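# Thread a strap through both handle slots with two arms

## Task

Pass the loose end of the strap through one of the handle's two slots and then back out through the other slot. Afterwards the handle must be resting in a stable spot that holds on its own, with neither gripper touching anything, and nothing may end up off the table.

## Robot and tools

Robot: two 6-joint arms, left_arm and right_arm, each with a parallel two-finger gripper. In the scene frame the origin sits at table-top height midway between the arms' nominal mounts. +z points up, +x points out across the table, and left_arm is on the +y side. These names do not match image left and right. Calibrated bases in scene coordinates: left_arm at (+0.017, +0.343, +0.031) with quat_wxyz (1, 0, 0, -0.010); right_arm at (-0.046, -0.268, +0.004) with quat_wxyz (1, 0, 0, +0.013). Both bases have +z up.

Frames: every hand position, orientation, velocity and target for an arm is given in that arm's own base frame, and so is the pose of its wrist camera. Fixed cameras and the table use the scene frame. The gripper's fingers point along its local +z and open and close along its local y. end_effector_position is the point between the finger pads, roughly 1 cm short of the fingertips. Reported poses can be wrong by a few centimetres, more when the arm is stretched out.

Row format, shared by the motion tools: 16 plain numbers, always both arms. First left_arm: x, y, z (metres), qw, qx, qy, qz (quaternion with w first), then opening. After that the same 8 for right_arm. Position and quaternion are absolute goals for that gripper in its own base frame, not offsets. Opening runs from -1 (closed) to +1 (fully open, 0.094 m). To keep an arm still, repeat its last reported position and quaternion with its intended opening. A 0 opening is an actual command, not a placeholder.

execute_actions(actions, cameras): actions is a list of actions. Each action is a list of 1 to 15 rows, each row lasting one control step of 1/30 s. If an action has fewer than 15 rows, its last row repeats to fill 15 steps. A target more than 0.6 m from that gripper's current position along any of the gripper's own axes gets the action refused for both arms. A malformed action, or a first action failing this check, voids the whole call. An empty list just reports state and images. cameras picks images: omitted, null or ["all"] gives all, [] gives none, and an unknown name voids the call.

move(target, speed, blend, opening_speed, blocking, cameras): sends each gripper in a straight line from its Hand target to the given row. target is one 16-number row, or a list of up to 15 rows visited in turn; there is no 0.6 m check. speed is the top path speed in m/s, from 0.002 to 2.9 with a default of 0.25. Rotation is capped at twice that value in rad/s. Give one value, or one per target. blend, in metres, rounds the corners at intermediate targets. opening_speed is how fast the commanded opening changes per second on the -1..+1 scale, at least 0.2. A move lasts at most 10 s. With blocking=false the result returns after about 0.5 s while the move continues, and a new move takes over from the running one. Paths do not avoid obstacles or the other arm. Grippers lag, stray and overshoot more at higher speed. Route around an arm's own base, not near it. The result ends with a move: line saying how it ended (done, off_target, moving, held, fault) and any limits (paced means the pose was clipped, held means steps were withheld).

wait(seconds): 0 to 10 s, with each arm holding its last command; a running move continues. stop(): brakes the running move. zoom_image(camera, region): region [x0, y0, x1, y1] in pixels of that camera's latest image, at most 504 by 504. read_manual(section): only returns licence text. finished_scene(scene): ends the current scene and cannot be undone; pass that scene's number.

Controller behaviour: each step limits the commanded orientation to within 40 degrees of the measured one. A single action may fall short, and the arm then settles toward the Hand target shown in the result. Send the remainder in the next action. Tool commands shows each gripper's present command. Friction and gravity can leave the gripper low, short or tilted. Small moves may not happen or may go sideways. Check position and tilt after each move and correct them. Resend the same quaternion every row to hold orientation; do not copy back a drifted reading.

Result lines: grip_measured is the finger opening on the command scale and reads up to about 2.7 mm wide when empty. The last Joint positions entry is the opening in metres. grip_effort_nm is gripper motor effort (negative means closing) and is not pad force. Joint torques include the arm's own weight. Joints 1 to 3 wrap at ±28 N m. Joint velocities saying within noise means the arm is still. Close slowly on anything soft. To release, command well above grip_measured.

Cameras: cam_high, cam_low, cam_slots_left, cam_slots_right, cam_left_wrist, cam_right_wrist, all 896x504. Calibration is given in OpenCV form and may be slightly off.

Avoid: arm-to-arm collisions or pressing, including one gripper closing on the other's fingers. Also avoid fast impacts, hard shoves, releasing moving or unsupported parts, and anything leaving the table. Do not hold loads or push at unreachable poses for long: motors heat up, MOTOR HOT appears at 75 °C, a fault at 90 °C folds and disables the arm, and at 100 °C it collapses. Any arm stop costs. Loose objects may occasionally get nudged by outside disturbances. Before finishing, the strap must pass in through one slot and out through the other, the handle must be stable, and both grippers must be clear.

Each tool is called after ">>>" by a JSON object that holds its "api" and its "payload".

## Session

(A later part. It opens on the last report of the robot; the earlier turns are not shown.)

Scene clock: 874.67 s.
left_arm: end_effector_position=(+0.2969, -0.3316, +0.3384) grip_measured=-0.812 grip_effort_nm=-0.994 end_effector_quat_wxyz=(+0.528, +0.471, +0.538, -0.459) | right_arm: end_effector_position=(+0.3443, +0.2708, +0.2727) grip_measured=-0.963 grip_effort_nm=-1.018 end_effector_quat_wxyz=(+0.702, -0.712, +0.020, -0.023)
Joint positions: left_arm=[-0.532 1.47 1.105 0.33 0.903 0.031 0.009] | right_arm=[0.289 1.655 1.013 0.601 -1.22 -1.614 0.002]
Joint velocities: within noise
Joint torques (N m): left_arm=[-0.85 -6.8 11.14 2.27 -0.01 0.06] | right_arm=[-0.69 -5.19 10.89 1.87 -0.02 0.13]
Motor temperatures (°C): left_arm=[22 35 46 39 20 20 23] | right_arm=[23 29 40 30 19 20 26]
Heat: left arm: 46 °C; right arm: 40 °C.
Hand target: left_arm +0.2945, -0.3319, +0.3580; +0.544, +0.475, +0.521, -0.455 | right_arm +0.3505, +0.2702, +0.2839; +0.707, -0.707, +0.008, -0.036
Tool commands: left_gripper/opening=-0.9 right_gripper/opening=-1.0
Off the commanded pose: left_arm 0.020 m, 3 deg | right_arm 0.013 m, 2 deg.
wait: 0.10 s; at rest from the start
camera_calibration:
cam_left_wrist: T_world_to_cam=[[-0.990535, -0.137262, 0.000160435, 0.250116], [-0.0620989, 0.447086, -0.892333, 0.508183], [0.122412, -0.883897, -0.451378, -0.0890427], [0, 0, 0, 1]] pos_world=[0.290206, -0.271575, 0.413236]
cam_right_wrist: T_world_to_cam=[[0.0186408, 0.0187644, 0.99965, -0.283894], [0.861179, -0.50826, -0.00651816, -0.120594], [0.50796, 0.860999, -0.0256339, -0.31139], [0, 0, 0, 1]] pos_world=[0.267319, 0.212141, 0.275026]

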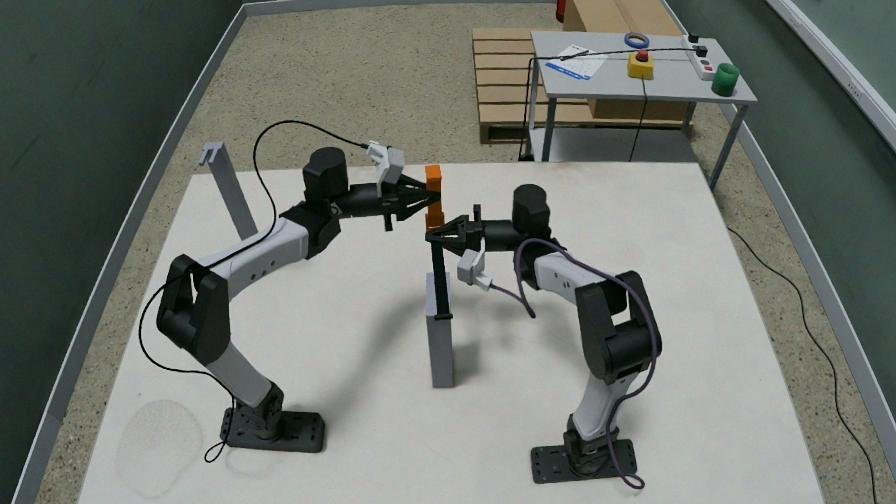

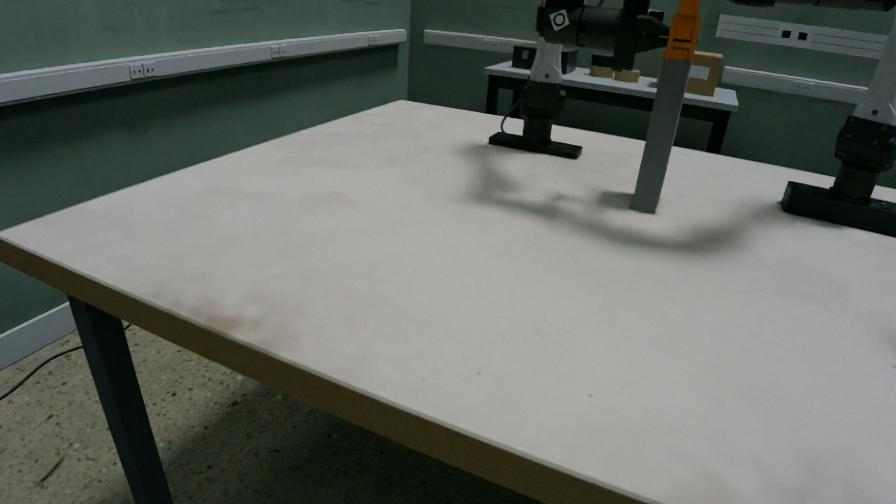

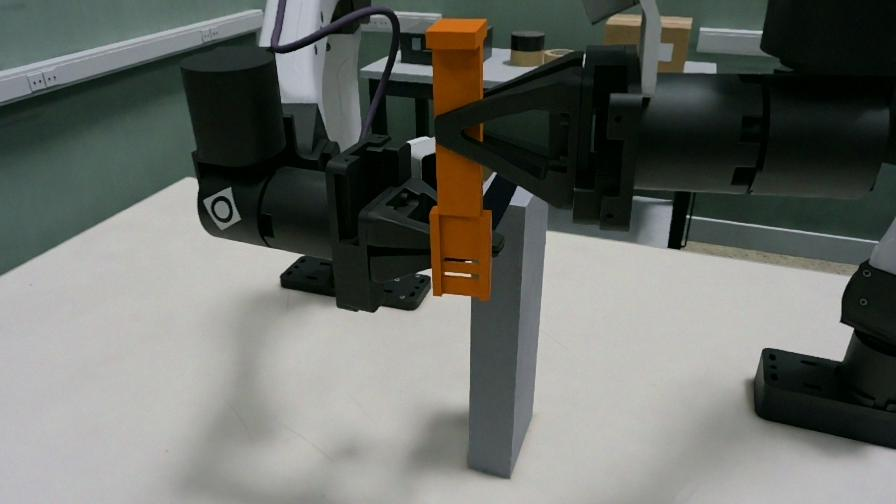

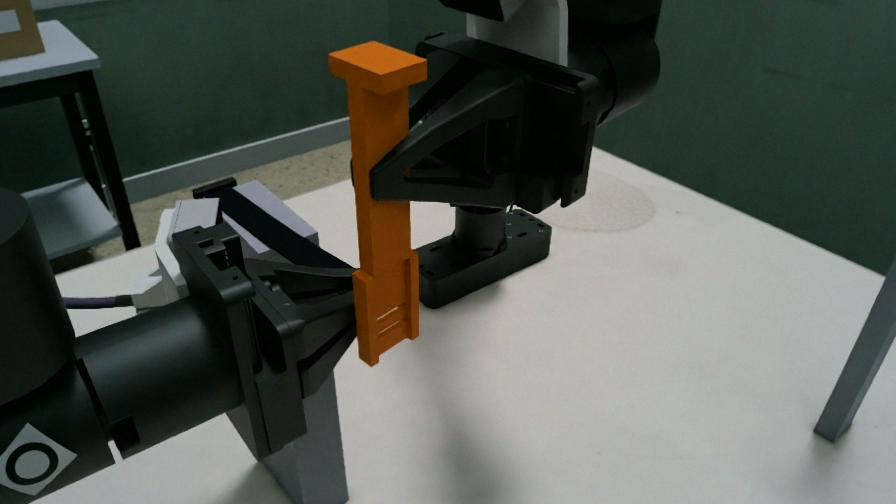

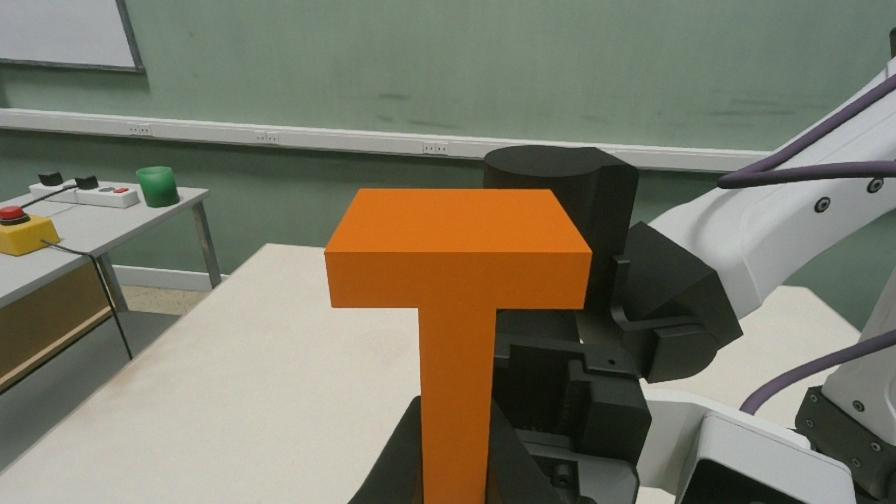

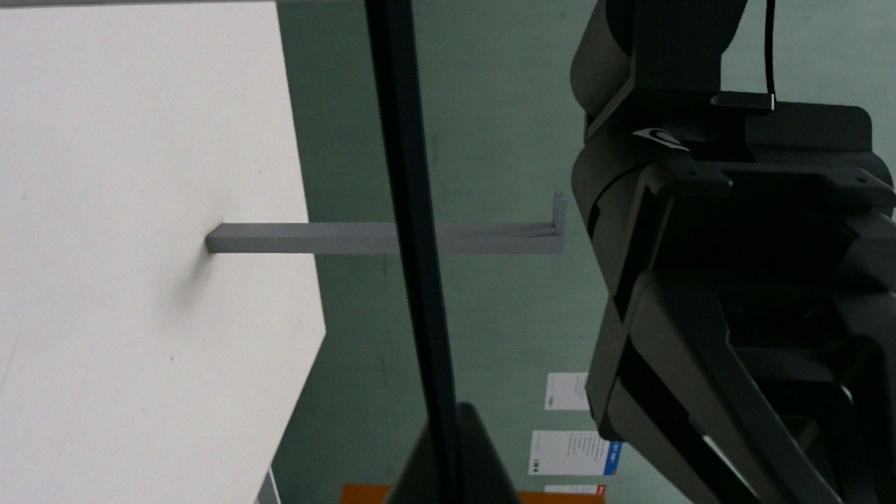

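>>> {"api": "move", "payload": {"target": [0.295, -0.3324, 0.3588, 0.5436, 0.4751, 0.5212, -0.4555, -0.9, 0.351, 0.2705, 0.284, 0.7071, -0.7063, 0.0075, -0.0357, -1], "speed": 0.03, "cameras": ["cam_slots_left","cam_slots_right","cam_low"]}}

>>> {"api": "zoom_image", "payload": {"camera": "cam_low", "region": [660, 20, 705, 65]}}

>>> {"api": "zoom_image", "payload": {"camera": "cam_slots_right", "region": [365, 295, 415, 345]}}

Scene clock: 913.53 s.
left_arm: end_effector_position=(+0.2969, -0.3316, +0.3384) grip_measured=-0.812 grip_effort_nm=-0.999 end_effector_quat_wxyz=(+0.528, +0.471, +0.538, -0.459) | right_arm: end_effector_position=(+0.3443, +0.2708, +0.2727) grip_measured=-0.963 grip_effort_nm=-1.013 end_effector_quat_wxyz=(+0.702, -0.712, +0.020, -0.023)
Joint positions: left_arm=[-0.532 1.47 1.105 0.33 0.903 0.031 0.009] | right_arm=[0.289 1.655 1.013 0.601 -1.22 -1.614 0.002]
Joint velocities: within noise
Joint torques (N m): left_arm=[-0.94 -6.79 11.51 2.21 0.01 0.09] | right_arm=[-0.73 -5.03 10.89 1.88 -0.02 0.11]
Motor temperatures (°C): left_arm=[22 35 47 39 20 20 23] | right_arm=[23 29 40 30 19 20 26]
Heat: left arm: 47 °C; right arm: 40 °C.
Hand target: left_arm +0.2945, -0.3319, +0.3585; +0.544, +0.475, +0.521, -0.455 | right_arm +0.3505, +0.2702, +0.2839; +0.707, -0.707, +0.008, -0.036
Off the commanded pose: left_arm 0.021 m, 3 deg | right_arm 0.013 m, 2 deg.
move: off_target (left_arm, right_arm)
Images, in order (width x height): cam_low 896x504, cam_slots_left 896x504, cam_slots_right 896x504.

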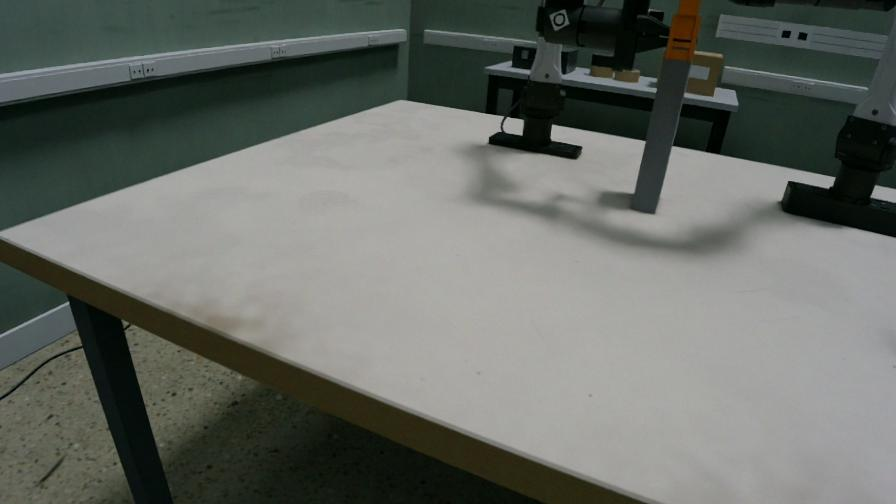

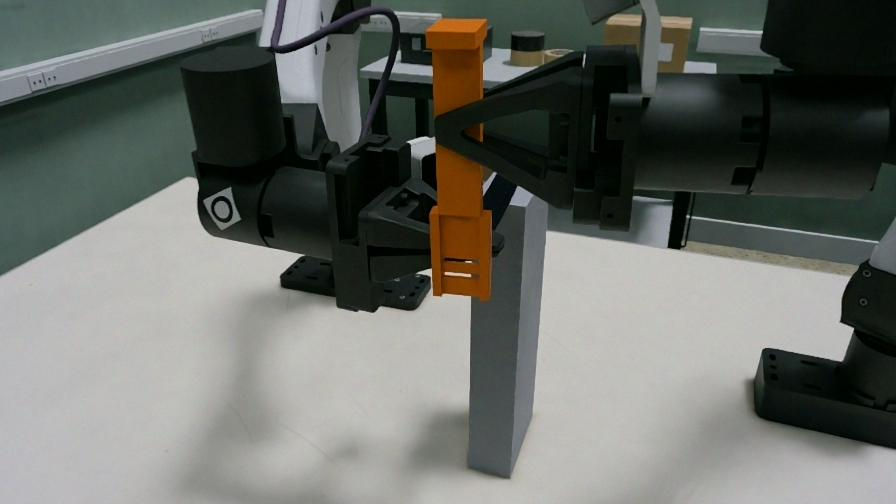

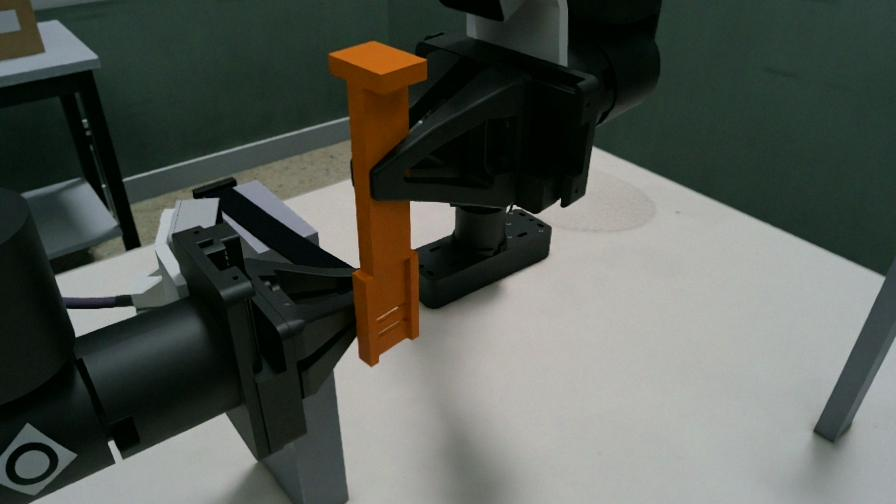

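Scaled by 11.200 from the camera's 896x504 image, which has a finer 1280x720 frame.

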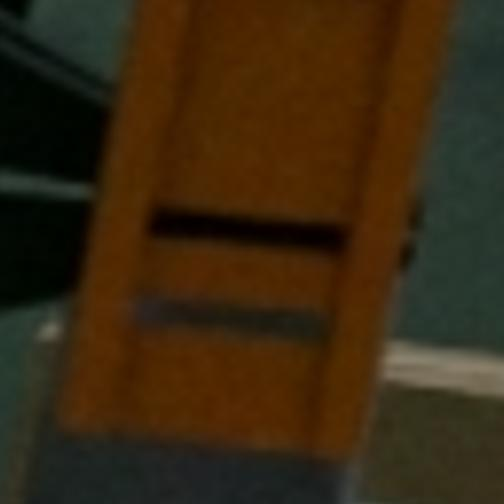

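Scaled by 10.080 from the camera's 896x504 image, which has a finer 1280x720 frame.

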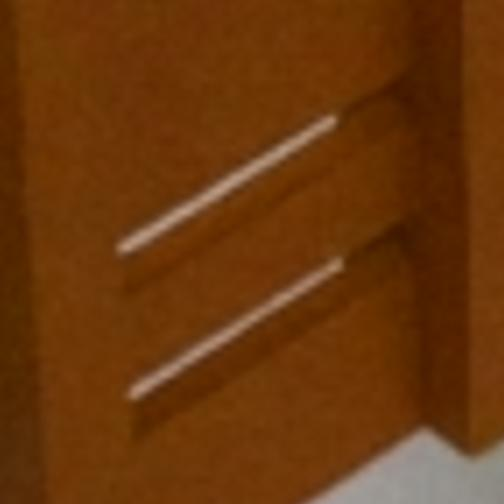

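>>> {"api": "move", "payload": {"target": [0.295, -0.3324, 0.3600, 0.5436, 0.4751, 0.5212, -0.4555, -0.9, 0.351, 0.2705, 0.284, 0.7071, -0.7063, 0.0075, -0.0357, -1], "speed": 0.03, "cameras": []}}

Scene clock: 921.17 s.
left_arm: end_effector_position=(+0.2972, -0.3317, +0.3410) grip_measured=-0.812 grip_effort_nm=-0.994 end_effector_quat_wxyz=(+0.529, +0.471, +0.536, -0.459) | right_arm: end_effector_position=(+0.3443, +0.2708, +0.2727) grip_measured=-0.963 grip_effort_nm=-1.013 end_effector_quat_wxyz=(+0.702, -0.712, +0.020, -0.023)
Joint positions: left_arm=[-0.532 1.47 1.113 0.326 0.903 0.031 0.009] | right_arm=[0.289 1.655 1.013 0.601 -1.22 -1.614 0.002]
Joint velocities: within noise
Joint torques (N m): left_arm=[-0.94 -6.93 11.33 2.23 0.02 0.09] | right_arm=[-0.73 -5.08 10.91 1.87 -0.02 0.11]
Motor temperatures (°C): left_arm=[22 35 47 39 20 20 23] | right_arm=[23 29 40 30 19 20 26]
Heat: left arm: 47 °C; right arm: 40 °C.
Hand target: left_arm +0.2946, -0.3320, +0.3598; +0.544, +0.475, +0.521, -0.455 | right_arm +0.3505, +0.2702, +0.2839; +0.707, -0.707, +0.008, -0.036
Off the commanded pose: left_arm 0.019 m, 3 deg | right_arm 0.013 m, 2 deg.
move: off_target (left_arm, right_arm)
No camera images: "cameras" was empty.

>>> {"api": "wait", "payload": {"seconds": 0.1, "cameras": ["cam_slots_left","cam_low"]}}

>>> {"api": "zoom_image", "payload": {"camera": "cam_low", "region": [660, 20, 705, 65]}}

>>> {"api": "zoom_image", "payload": {"camera": "cam_slots_left", "region": [435, 245, 485, 295]}}

Scene clock: 924.20 s.
left_arm: end_effector_position=(+0.2972, -0.3317, +0.3410) grip_measured=-0.812 grip_effort_nm=-0.989 end_effector_quat_wxyz=(+0.529, +0.471, +0.536, -0.459) | right_arm: end_effector_position=(+0.3443, +0.2708, +0.2727) grip_measured=-0.963 grip_effort_nm=-1.009 end_effector_quat_wxyz=(+0.702, -0.712, +0.020, -0.023)
Joint positions: left_arm=[-0.532 1.47 1.113 0.326 0.903 0.031 0.009] | right_arm=[0.289 1.655 1.013 0.601 -1.22 -1.614 0.002]
Joint velocities: within noise
Joint torques (N m): left_arm=[-0.81 -6.83 11.19 2.22 0 0.02] | right_arm=[-0.79 -5.15 10.91 1.88 -0.01 0.1]
Motor temperatures (°C): left_arm=[22 35 47 39 20 20 23] | right_arm=[23 29 40 30 19 20 26]
Heat: left arm: 47 °C; right arm: 40 °C.
Hand target: left_arm +0.2946, -0.3320, +0.3598; +0.544, +0.475, +0.521, -0.455 | right_arm +0.3505, +0.2702, +0.2839; +0.707, -0.707, +0.008, -0.036
Tool commands: left_gripper/opening=-0.9 right_gripper/opening=-1.0
Off the commanded pose: left_arm 0.019 m, 3 deg | right_arm 0.013 m, 2 deg.
wait: 0.10 s; at rest from the start
Images, in order (width x height): cam_low 896x504, cam_slots_left 896x504.

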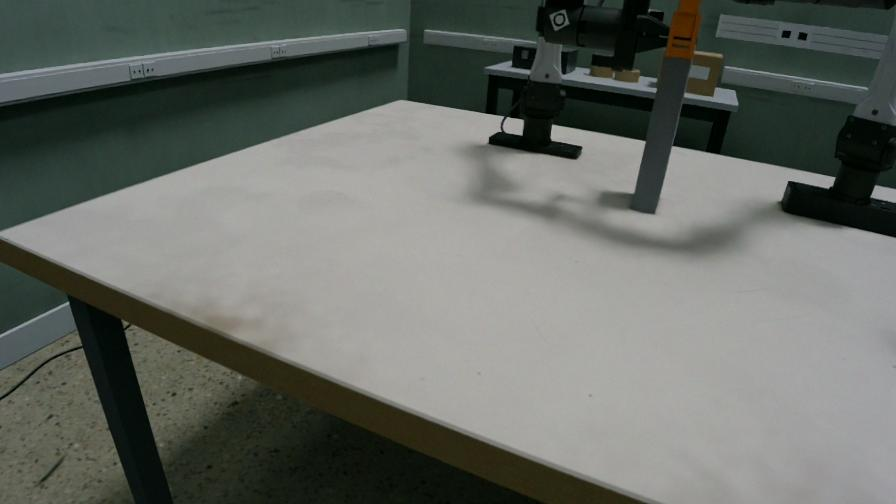

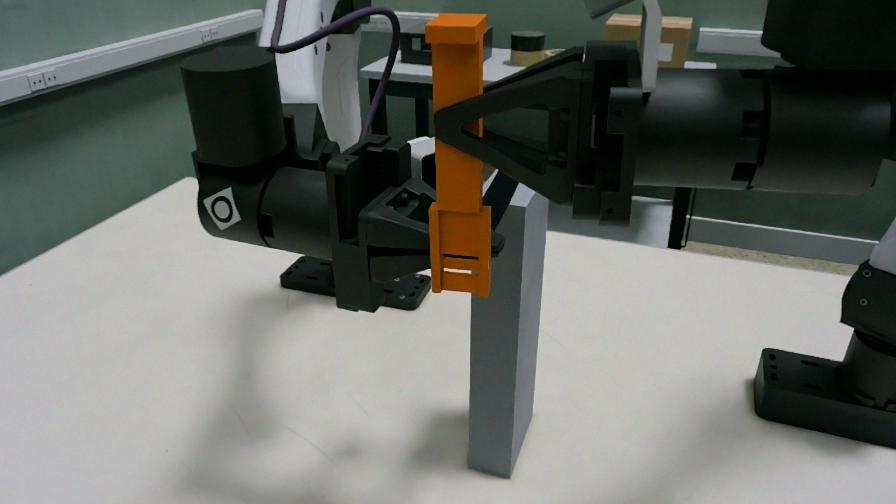

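Scaled by 11.200 from the camera's 896x504 image, which has a finer 1280x720 frame.

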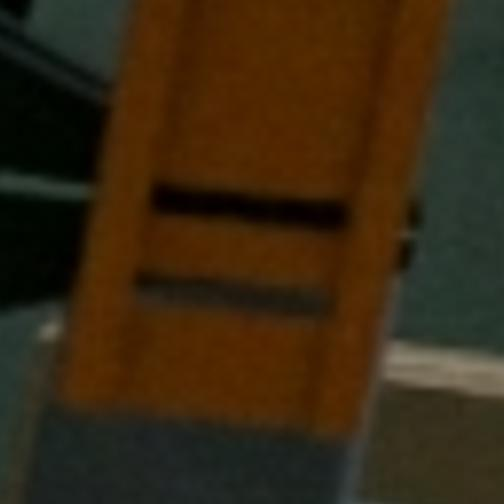

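Scaled by 10.080 from the camera's 896x504 image, which has a finer 1280x720 frame.

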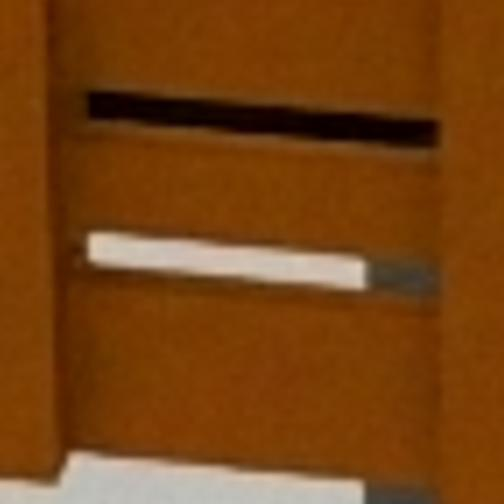

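>>> {"api": "move", "payload": {"target": [0.295, -0.3324, 0.3600, 0.5436, 0.4751, 0.5212, -0.4555, -0.9, 0.351, 0.2705, 0.2855, 0.7071, -0.7063, 0.0075, -0.0357, -1], "speed": 0.03, "cameras": ["cam_low"]}}

>>> {"api": "zoom_image", "payload": {"camera": "cam_low", "region": [660, 20, 705, 65]}}

Scene clock: 931.20 s.
left_arm: end_effector_position=(+0.2972, -0.3317, +0.3410) grip_measured=-0.812 grip_effort_nm=-0.999 end_effector_quat_wxyz=(+0.529, +0.471, +0.536, -0.459) | right_arm: end_effector_position=(+0.3443, +0.2708, +0.2727) grip_measured=-0.963 grip_effort_nm=-1.009 end_effector_quat_wxyz=(+0.702, -0.712, +0.020, -0.023)
Joint positions: left_arm=[-0.532 1.47 1.113 0.326 0.903 0.031 0.009] | right_arm=[0.289 1.655 1.013 0.601 -1.22 -1.614 0.002]
Joint velocities: within noise
Joint torques (N m): left_arm=[-0.87 -6.94 11.08 2.2 0.05 0.1] | right_arm=[-0.75 -5.23 11.23 1.8 -0.04 0.14]
Motor temperatures (°C): left_arm=[22 35 46 39 20 20 23] | right_arm=[23 28 40 30 19 20 26]
Heat: left arm: 46 °C; right arm: 40 °C.
Hand target: left_arm +0.2946, -0.3320, +0.3598; +0.544, +0.475, +0.521, -0.455 | right_arm +0.3505, +0.2702, +0.2854; +0.707, -0.707, +0.008, -0.036
Off the commanded pose: left_arm 0.019 m, 3 deg | right_arm 0.014 m, 2 deg.
move: off_target (left_arm, right_arm)
Images, in order (width x height): cam_low 896x504.

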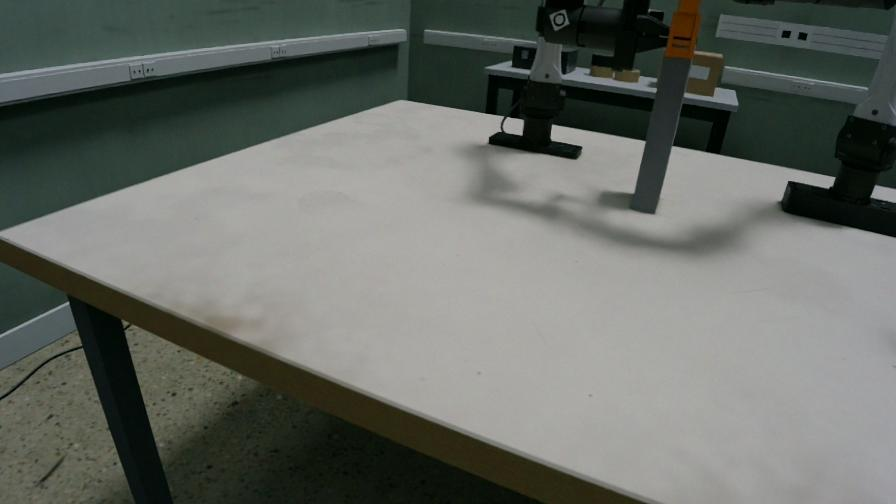

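Scaled by 11.200 from the camera's 896x504 image, which has a finer 1280x720 frame.

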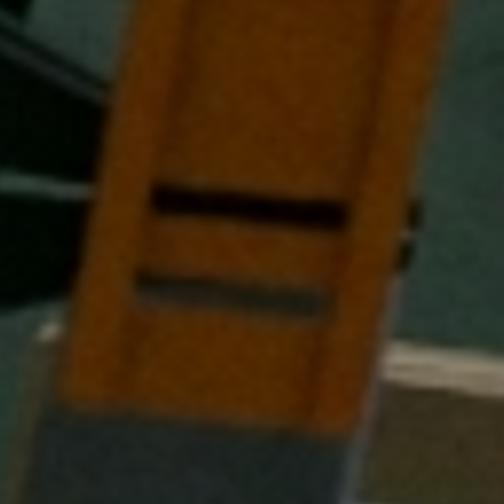

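Continuing right-arm upward increments.

>>> {"api": "move", "payload": {"target": [0.295, -0.3324, 0.3600, 0.5436, 0.4751, 0.5212, -0.4555, -0.9, 0.351, 0.2705, 0.2862, 0.7071, -0.7063, 0.0075, -0.0357, -1], "speed": 0.03, "cameras": []}}

>>> {"api": "move", "payload": {"target": [0.295, -0.3324, 0.3600, 0.5436, 0.4751, 0.5212, -0.4555, -0.9, 0.351, 0.2705, 0.2869, 0.7071, -0.7063, 0.0075, -0.0357, -1], "speed": 0.03, "cameras": ["cam_low","cam_slots_left"]}}

>>> {"api": "zoom_image", "payload": {"camera": "cam_low", "region": [660, 20, 705, 65]}}

Scene clock: 936.23 s.
left_arm: end_effector_position=(+0.2972, -0.3317, +0.3410) grip_measured=-0.812 grip_effort_nm=-0.999 end_effector_quat_wxyz=(+0.529, +0.471, +0.536, -0.459) | right_arm: end_effector_position=(+0.3445, +0.2710, +0.2746) grip_measured=-0.963 grip_effort_nm=-1.009 end_effector_quat_wxyz=(+0.702, -0.711, +0.018, -0.024)
Joint positions: left_arm=[-0.532 1.47 1.113 0.326 0.903 0.031 0.009] | right_arm=[0.289 1.655 1.018 0.601 -1.222 -1.614 0.002]
Joint velocities: within noise
Joint torques (N m): left_arm=[-0.85 -6.82 11.25 2.22 0 0.09] | right_arm=[-0.79 -5.31 10.96 1.78 0.01 0.12]
Motor temperatures (°C): left_arm=[22 35 46 39 20 20 23] | right_arm=[23 29 40 30 19 20 26]
Heat: left arm: 46 °C; right arm: 40 °C.
Hand target: left_arm +0.2946, -0.3320, +0.3598; +0.544, +0.475, +0.521, -0.455 | right_arm +0.3506, +0.2702, +0.2861; +0.707, -0.706, +0.008, -0.036
Off the commanded pose: left_arm 0.019 m, 3 deg | right_arm 0.013 m, 2 deg.
move: off_target (left_arm, right_arm)
No camera images: "cameras" was empty.

Scene clock: 936.93 s.
left_arm: end_effector_position=(+0.2972, -0.3317, +0.3410) grip_measured=-0.812 grip_effort_nm=-0.994 end_effector_quat_wxyz=(+0.529, +0.471, +0.536, -0.459) | right_arm: end_effector_position=(+0.3444, +0.2710, +0.2746) grip_measured=-0.963 grip_effort_nm=-1.018 end_effector_quat_wxyz=(+0.702, -0.711, +0.017, -0.024)
Joint positions: left_arm=[-0.532 1.47 1.113 0.326 0.903 0.031 0.009] | right_arm=[0.289 1.655 1.018 0.601 -1.223 -1.614 0.002]
Joint velocities: within noise
Joint torques (N m): left_arm=[-0.94 -6.86 11.37 2.16 -0.03 0.07] | right_arm=[-0.81 -5.38 11.12 1.76 0.01 0.11]
Motor temperatures (°C): left_arm=[22 35 46 39 20 20 23] | right_arm=[23 29 40 30 19 20 26]
Heat: left arm: 46 °C; right arm: 40 °C.
Hand target: left_arm +0.2946, -0.3320, +0.3598; +0.544, +0.475, +0.521, -0.455 | right_arm +0.3505, +0.2702, +0.2868; +0.707, -0.706, +0.008, -0.036
Off the commanded pose: left_arm 0.019 m, 3 deg | right_arm 0.014 m, 2 deg.
move: off_target (left_arm, right_arm)
Images, in order (width x height): cam_low 896x504, cam_slots_left 896x504.

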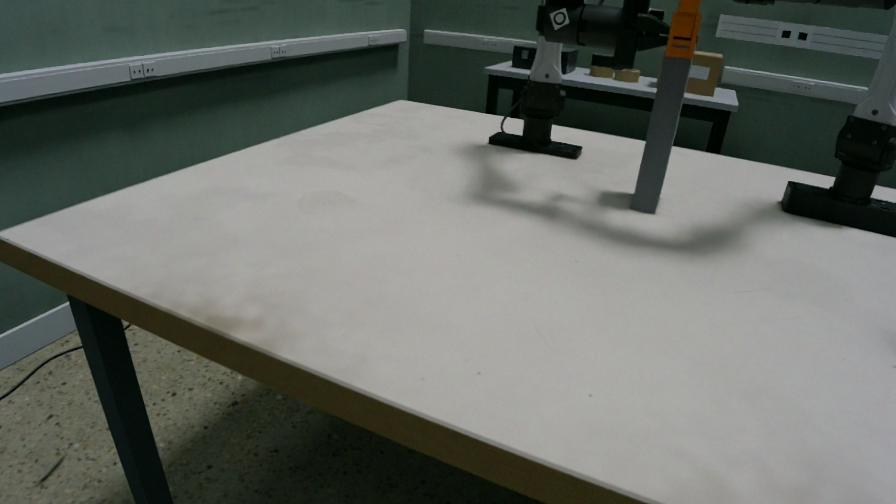

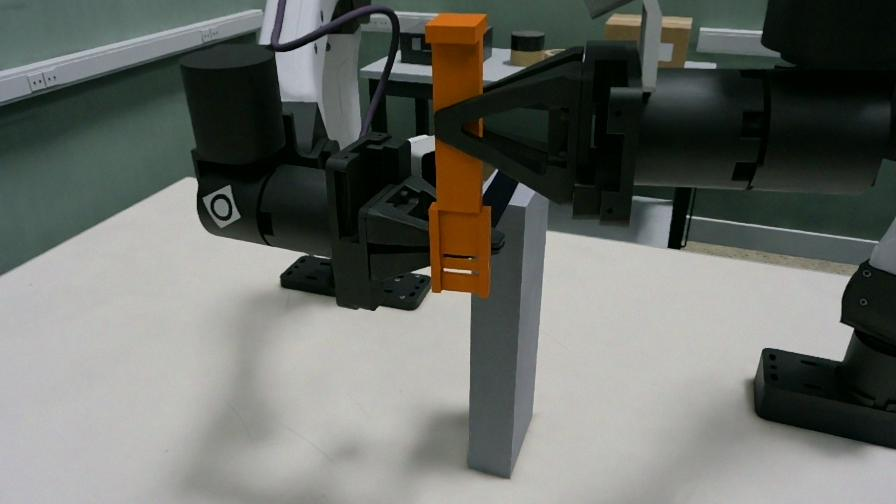

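Scaled by 11.200 from the camera's 896x504 image, which has a finer 1280x720 frame.

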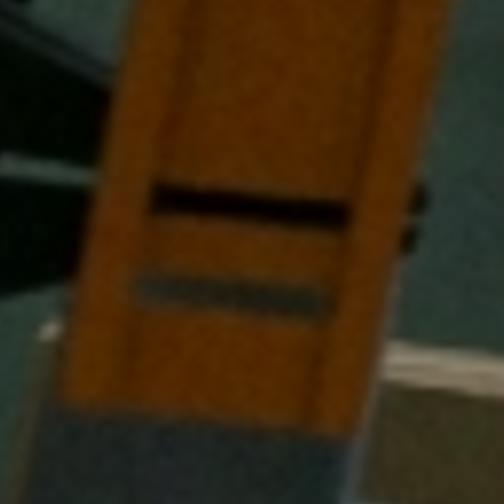

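>>> {"api": "wait", "payload": {"seconds": 0.1, "cameras": ["cam_high","cam_slots_left","cam_slots_right"]}}

>>> {"api": "zoom_image", "payload": {"camera": "cam_high", "region": [415, 205, 465, 255]}}

>>> {"api": "zoom_image", "payload": {"camera": "cam_slots_left", "region": [435, 245, 485, 295]}}

>>> {"api": "zoom_image", "payload": {"camera": "cam_slots_right", "region": [365, 295, 415, 345]}}

Scene clock: 946.37 s.
left_arm: end_effector_position=(+0.2972, -0.3317, +0.3410) grip_measured=-0.812 grip_effort_nm=-0.994 end_effector_quat_wxyz=(+0.529, +0.471, +0.536, -0.459) | right_arm: end_effector_position=(+0.3444, +0.2710, +0.2746) grip_measured=-0.963 grip_effort_nm=-1.018 end_effector_quat_wxyz=(+0.702, -0.711, +0.017, -0.024)
Joint positions: left_arm=[-0.532 1.47 1.113 0.326 0.903 0.031 0.009] | right_arm=[0.289 1.655 1.018 0.601 -1.223 -1.614 0.002]
Joint velocities: within noise
Joint torques (N m): left_arm=[-0.85 -6.76 11.14 2.18 0 0.09] | right_arm=[-0.8 -5.38 11.04 1.76 0.02 0.12]
Motor temperatures (°C): left_arm=[22 35 46 39 20 20 23] | right_arm=[23 29 41 30 19 20 26]
Heat: left arm: 46 °C; right arm: 41 °C.
Hand target: left_arm +0.2946, -0.3320, +0.3598; +0.544, +0.475, +0.521, -0.455 | right_arm +0.3505, +0.2702, +0.2868; +0.707, -0.706, +0.008, -0.036
Tool commands: left_gripper/opening=-0.9 right_gripper/opening=-1.0
Off the commanded pose: left_arm 0.019 m, 3 deg | right_arm 0.014 m, 2 deg.
wait: 0.10 s; at rest from the start
Images, in order (width x height): cam_high 896x504, cam_slots_left 896x504, cam_slots_right 896x504.

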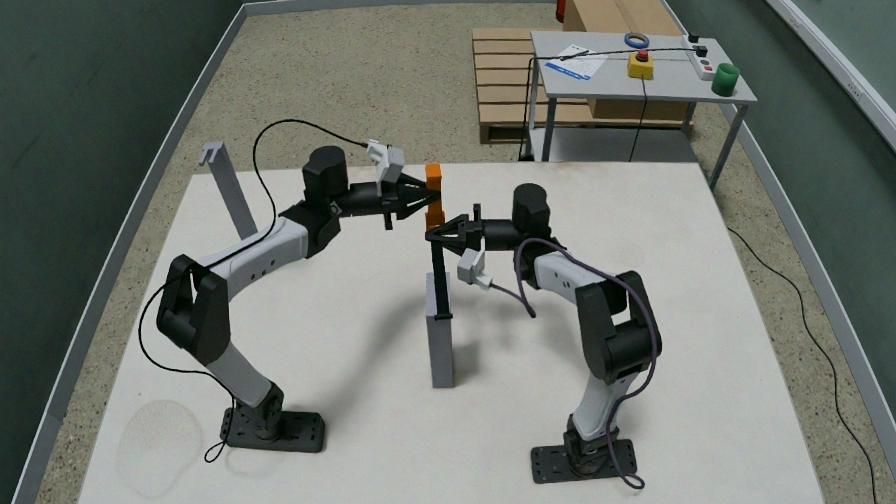

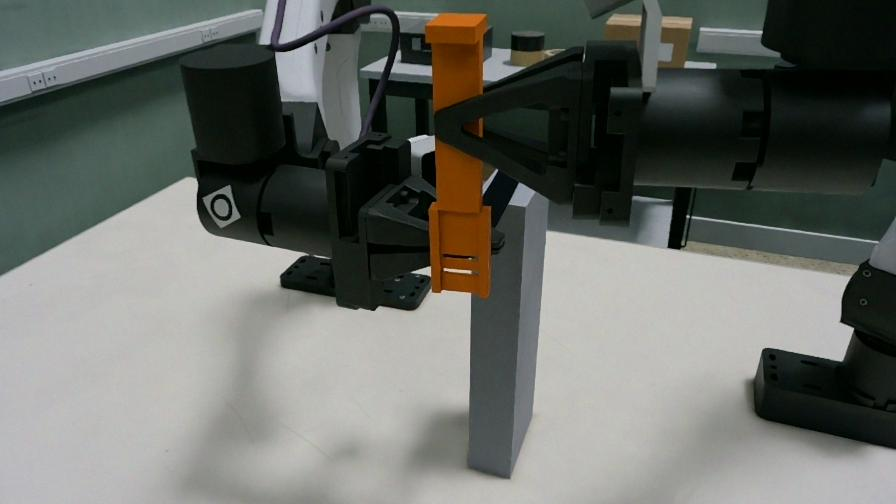

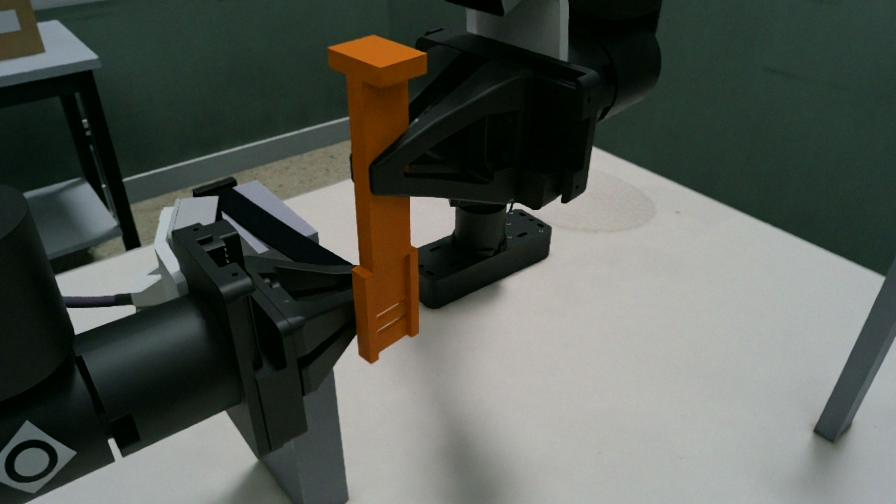

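Scaled by 10.080 from the camera's 896x504 image, which has a finer 1280x720 frame.

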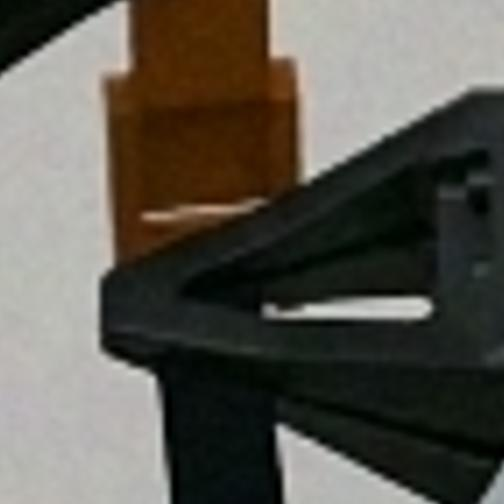

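Scaled by 10.080 from the camera's 896x504 image, which has a finer 1280x720 frame.

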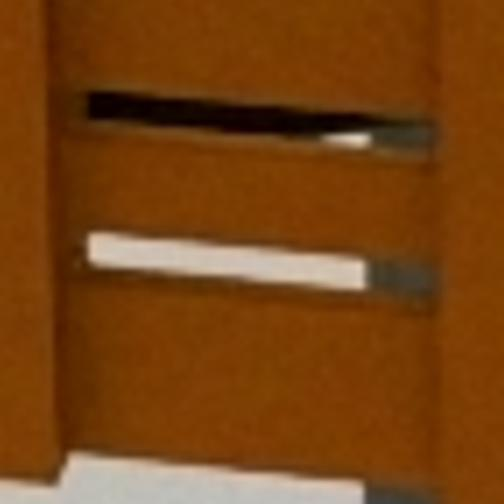

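Scaled by 10.080 from the camera's 896x504 image, which has a finer 1280x720 frame.

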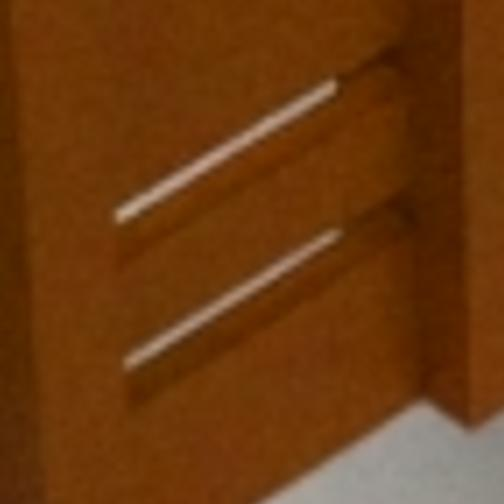

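>>> {"api": "move", "payload": {"target": [0.295, -0.3324, 0.3600, 0.5436, 0.4751, 0.5212, -0.4555, -0.9, 0.351, 0.2705, 0.2869, 0.7069, -0.7068, 0.0198, -0.0234, -1], "speed": 0.03, "cameras": ["cam_low","cam_slots_left","cam_slots_right"]}}

>>> {"api": "zoom_image", "payload": {"camera": "cam_low", "region": [660, 20, 705, 65]}}

>>> {"api": "zoom_image", "payload": {"camera": "cam_slots_left", "region": [435, 245, 485, 295]}}

>>> {"api": "zoom_image", "payload": {"camera": "cam_slots_right", "region": [365, 295, 415, 345]}}

Scene clock: 964.93 s.
left_arm: end_effector_position=(+0.2972, -0.3317, +0.3408) grip_measured=-0.812 grip_effort_nm=-0.989 end_effector_quat_wxyz=(+0.528, +0.471, +0.537, -0.459) | right_arm: end_effector_position=(+0.3444, +0.2710, +0.2746) grip_measured=-0.963 grip_effort_nm=-1.013 end_effector_quat_wxyz=(+0.703, -0.711, +0.024, -0.018)
Joint positions: left_arm=[-0.532 1.47 1.113 0.325 0.903 0.031 0.009] | right_arm=[0.289 1.655 1.018 0.601 -1.223 -1.595 0.002]
Joint velocities: within noise
Joint torques (N m): left_arm=[-0.76 -6.9 11.22 2.22 -0.06 0.04] | right_arm=[-0.72 -5.49 11.33 1.66 0.01 0.25]
Motor temperatures (°C): left_arm=[22 35 45 40 20 20 23] | right_arm=[23 29 41 30 19 20 26]
Heat: left arm: 45 °C; right arm: 41 °C.
Hand target: left_arm +0.2946, -0.3319, +0.3597; +0.544, +0.475, +0.521, -0.455 | right_arm +0.3505, +0.2702, +0.2868; +0.707, -0.707, +0.020, -0.024
Off the commanded pose: left_arm 0.019 m, 3 deg | right_arm 0.014 m, 1 deg.
move: off_target (left_arm, right_arm)
Images, in order (width x height): cam_low 896x504, cam_slots_left 896x504, cam_slots_right 896x504.

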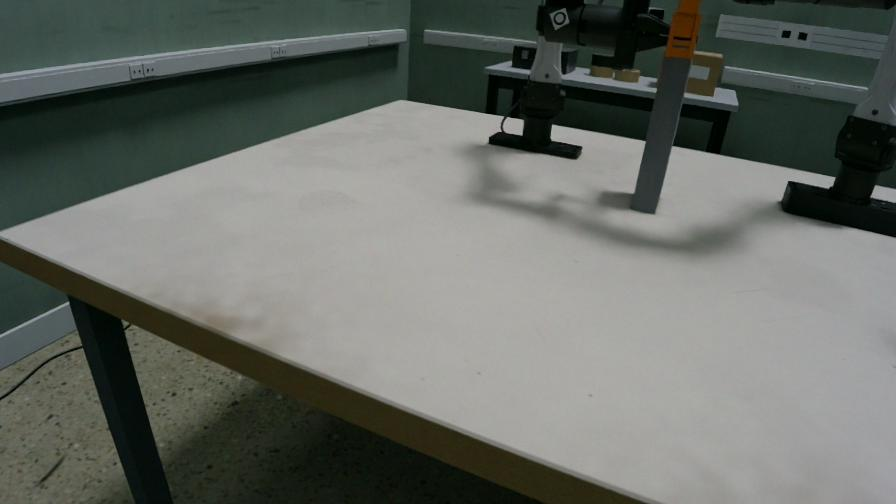

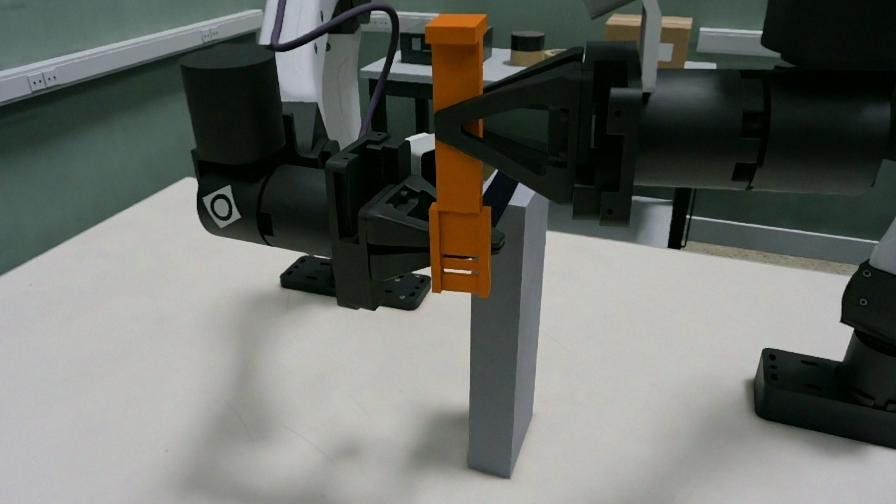

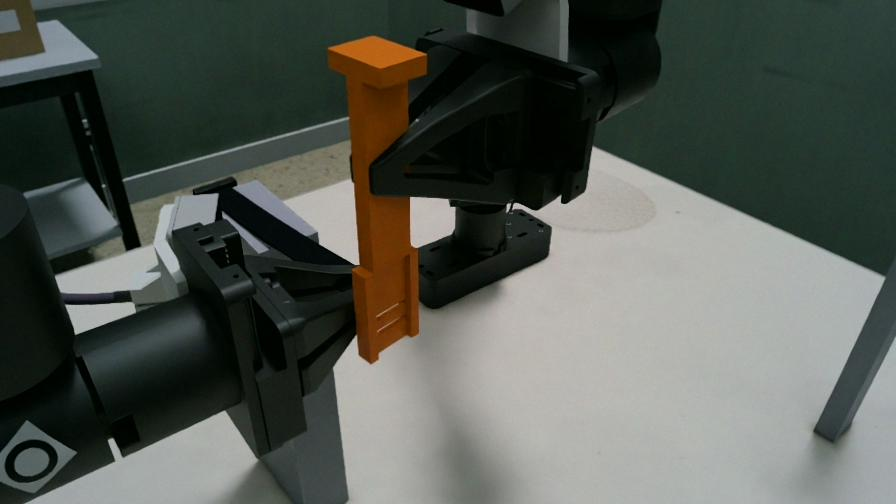

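Scaled by 11.200 from the camera's 896x504 image, which has a finer 1280x720 frame.

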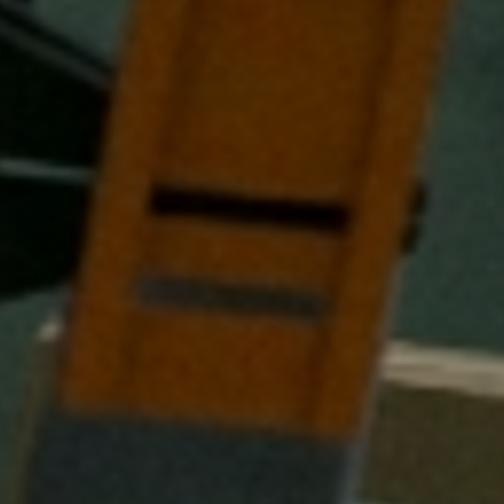

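Scaled by 10.080 from the camera's 896x504 image, which has a finer 1280x720 frame.

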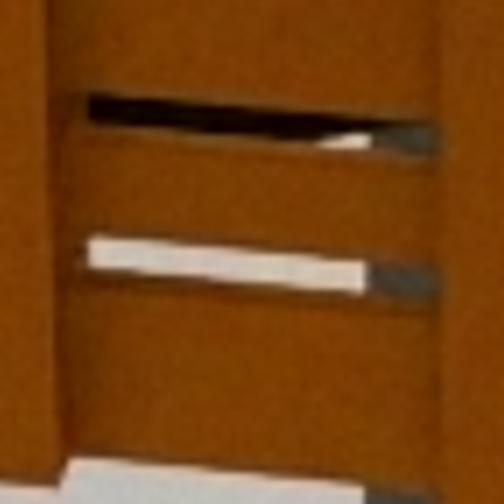

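Scaled by 10.080 from the camera's 896x504 image, which has a finer 1280x720 frame.

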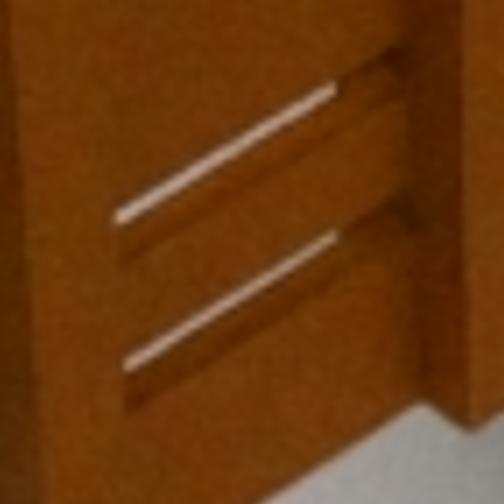

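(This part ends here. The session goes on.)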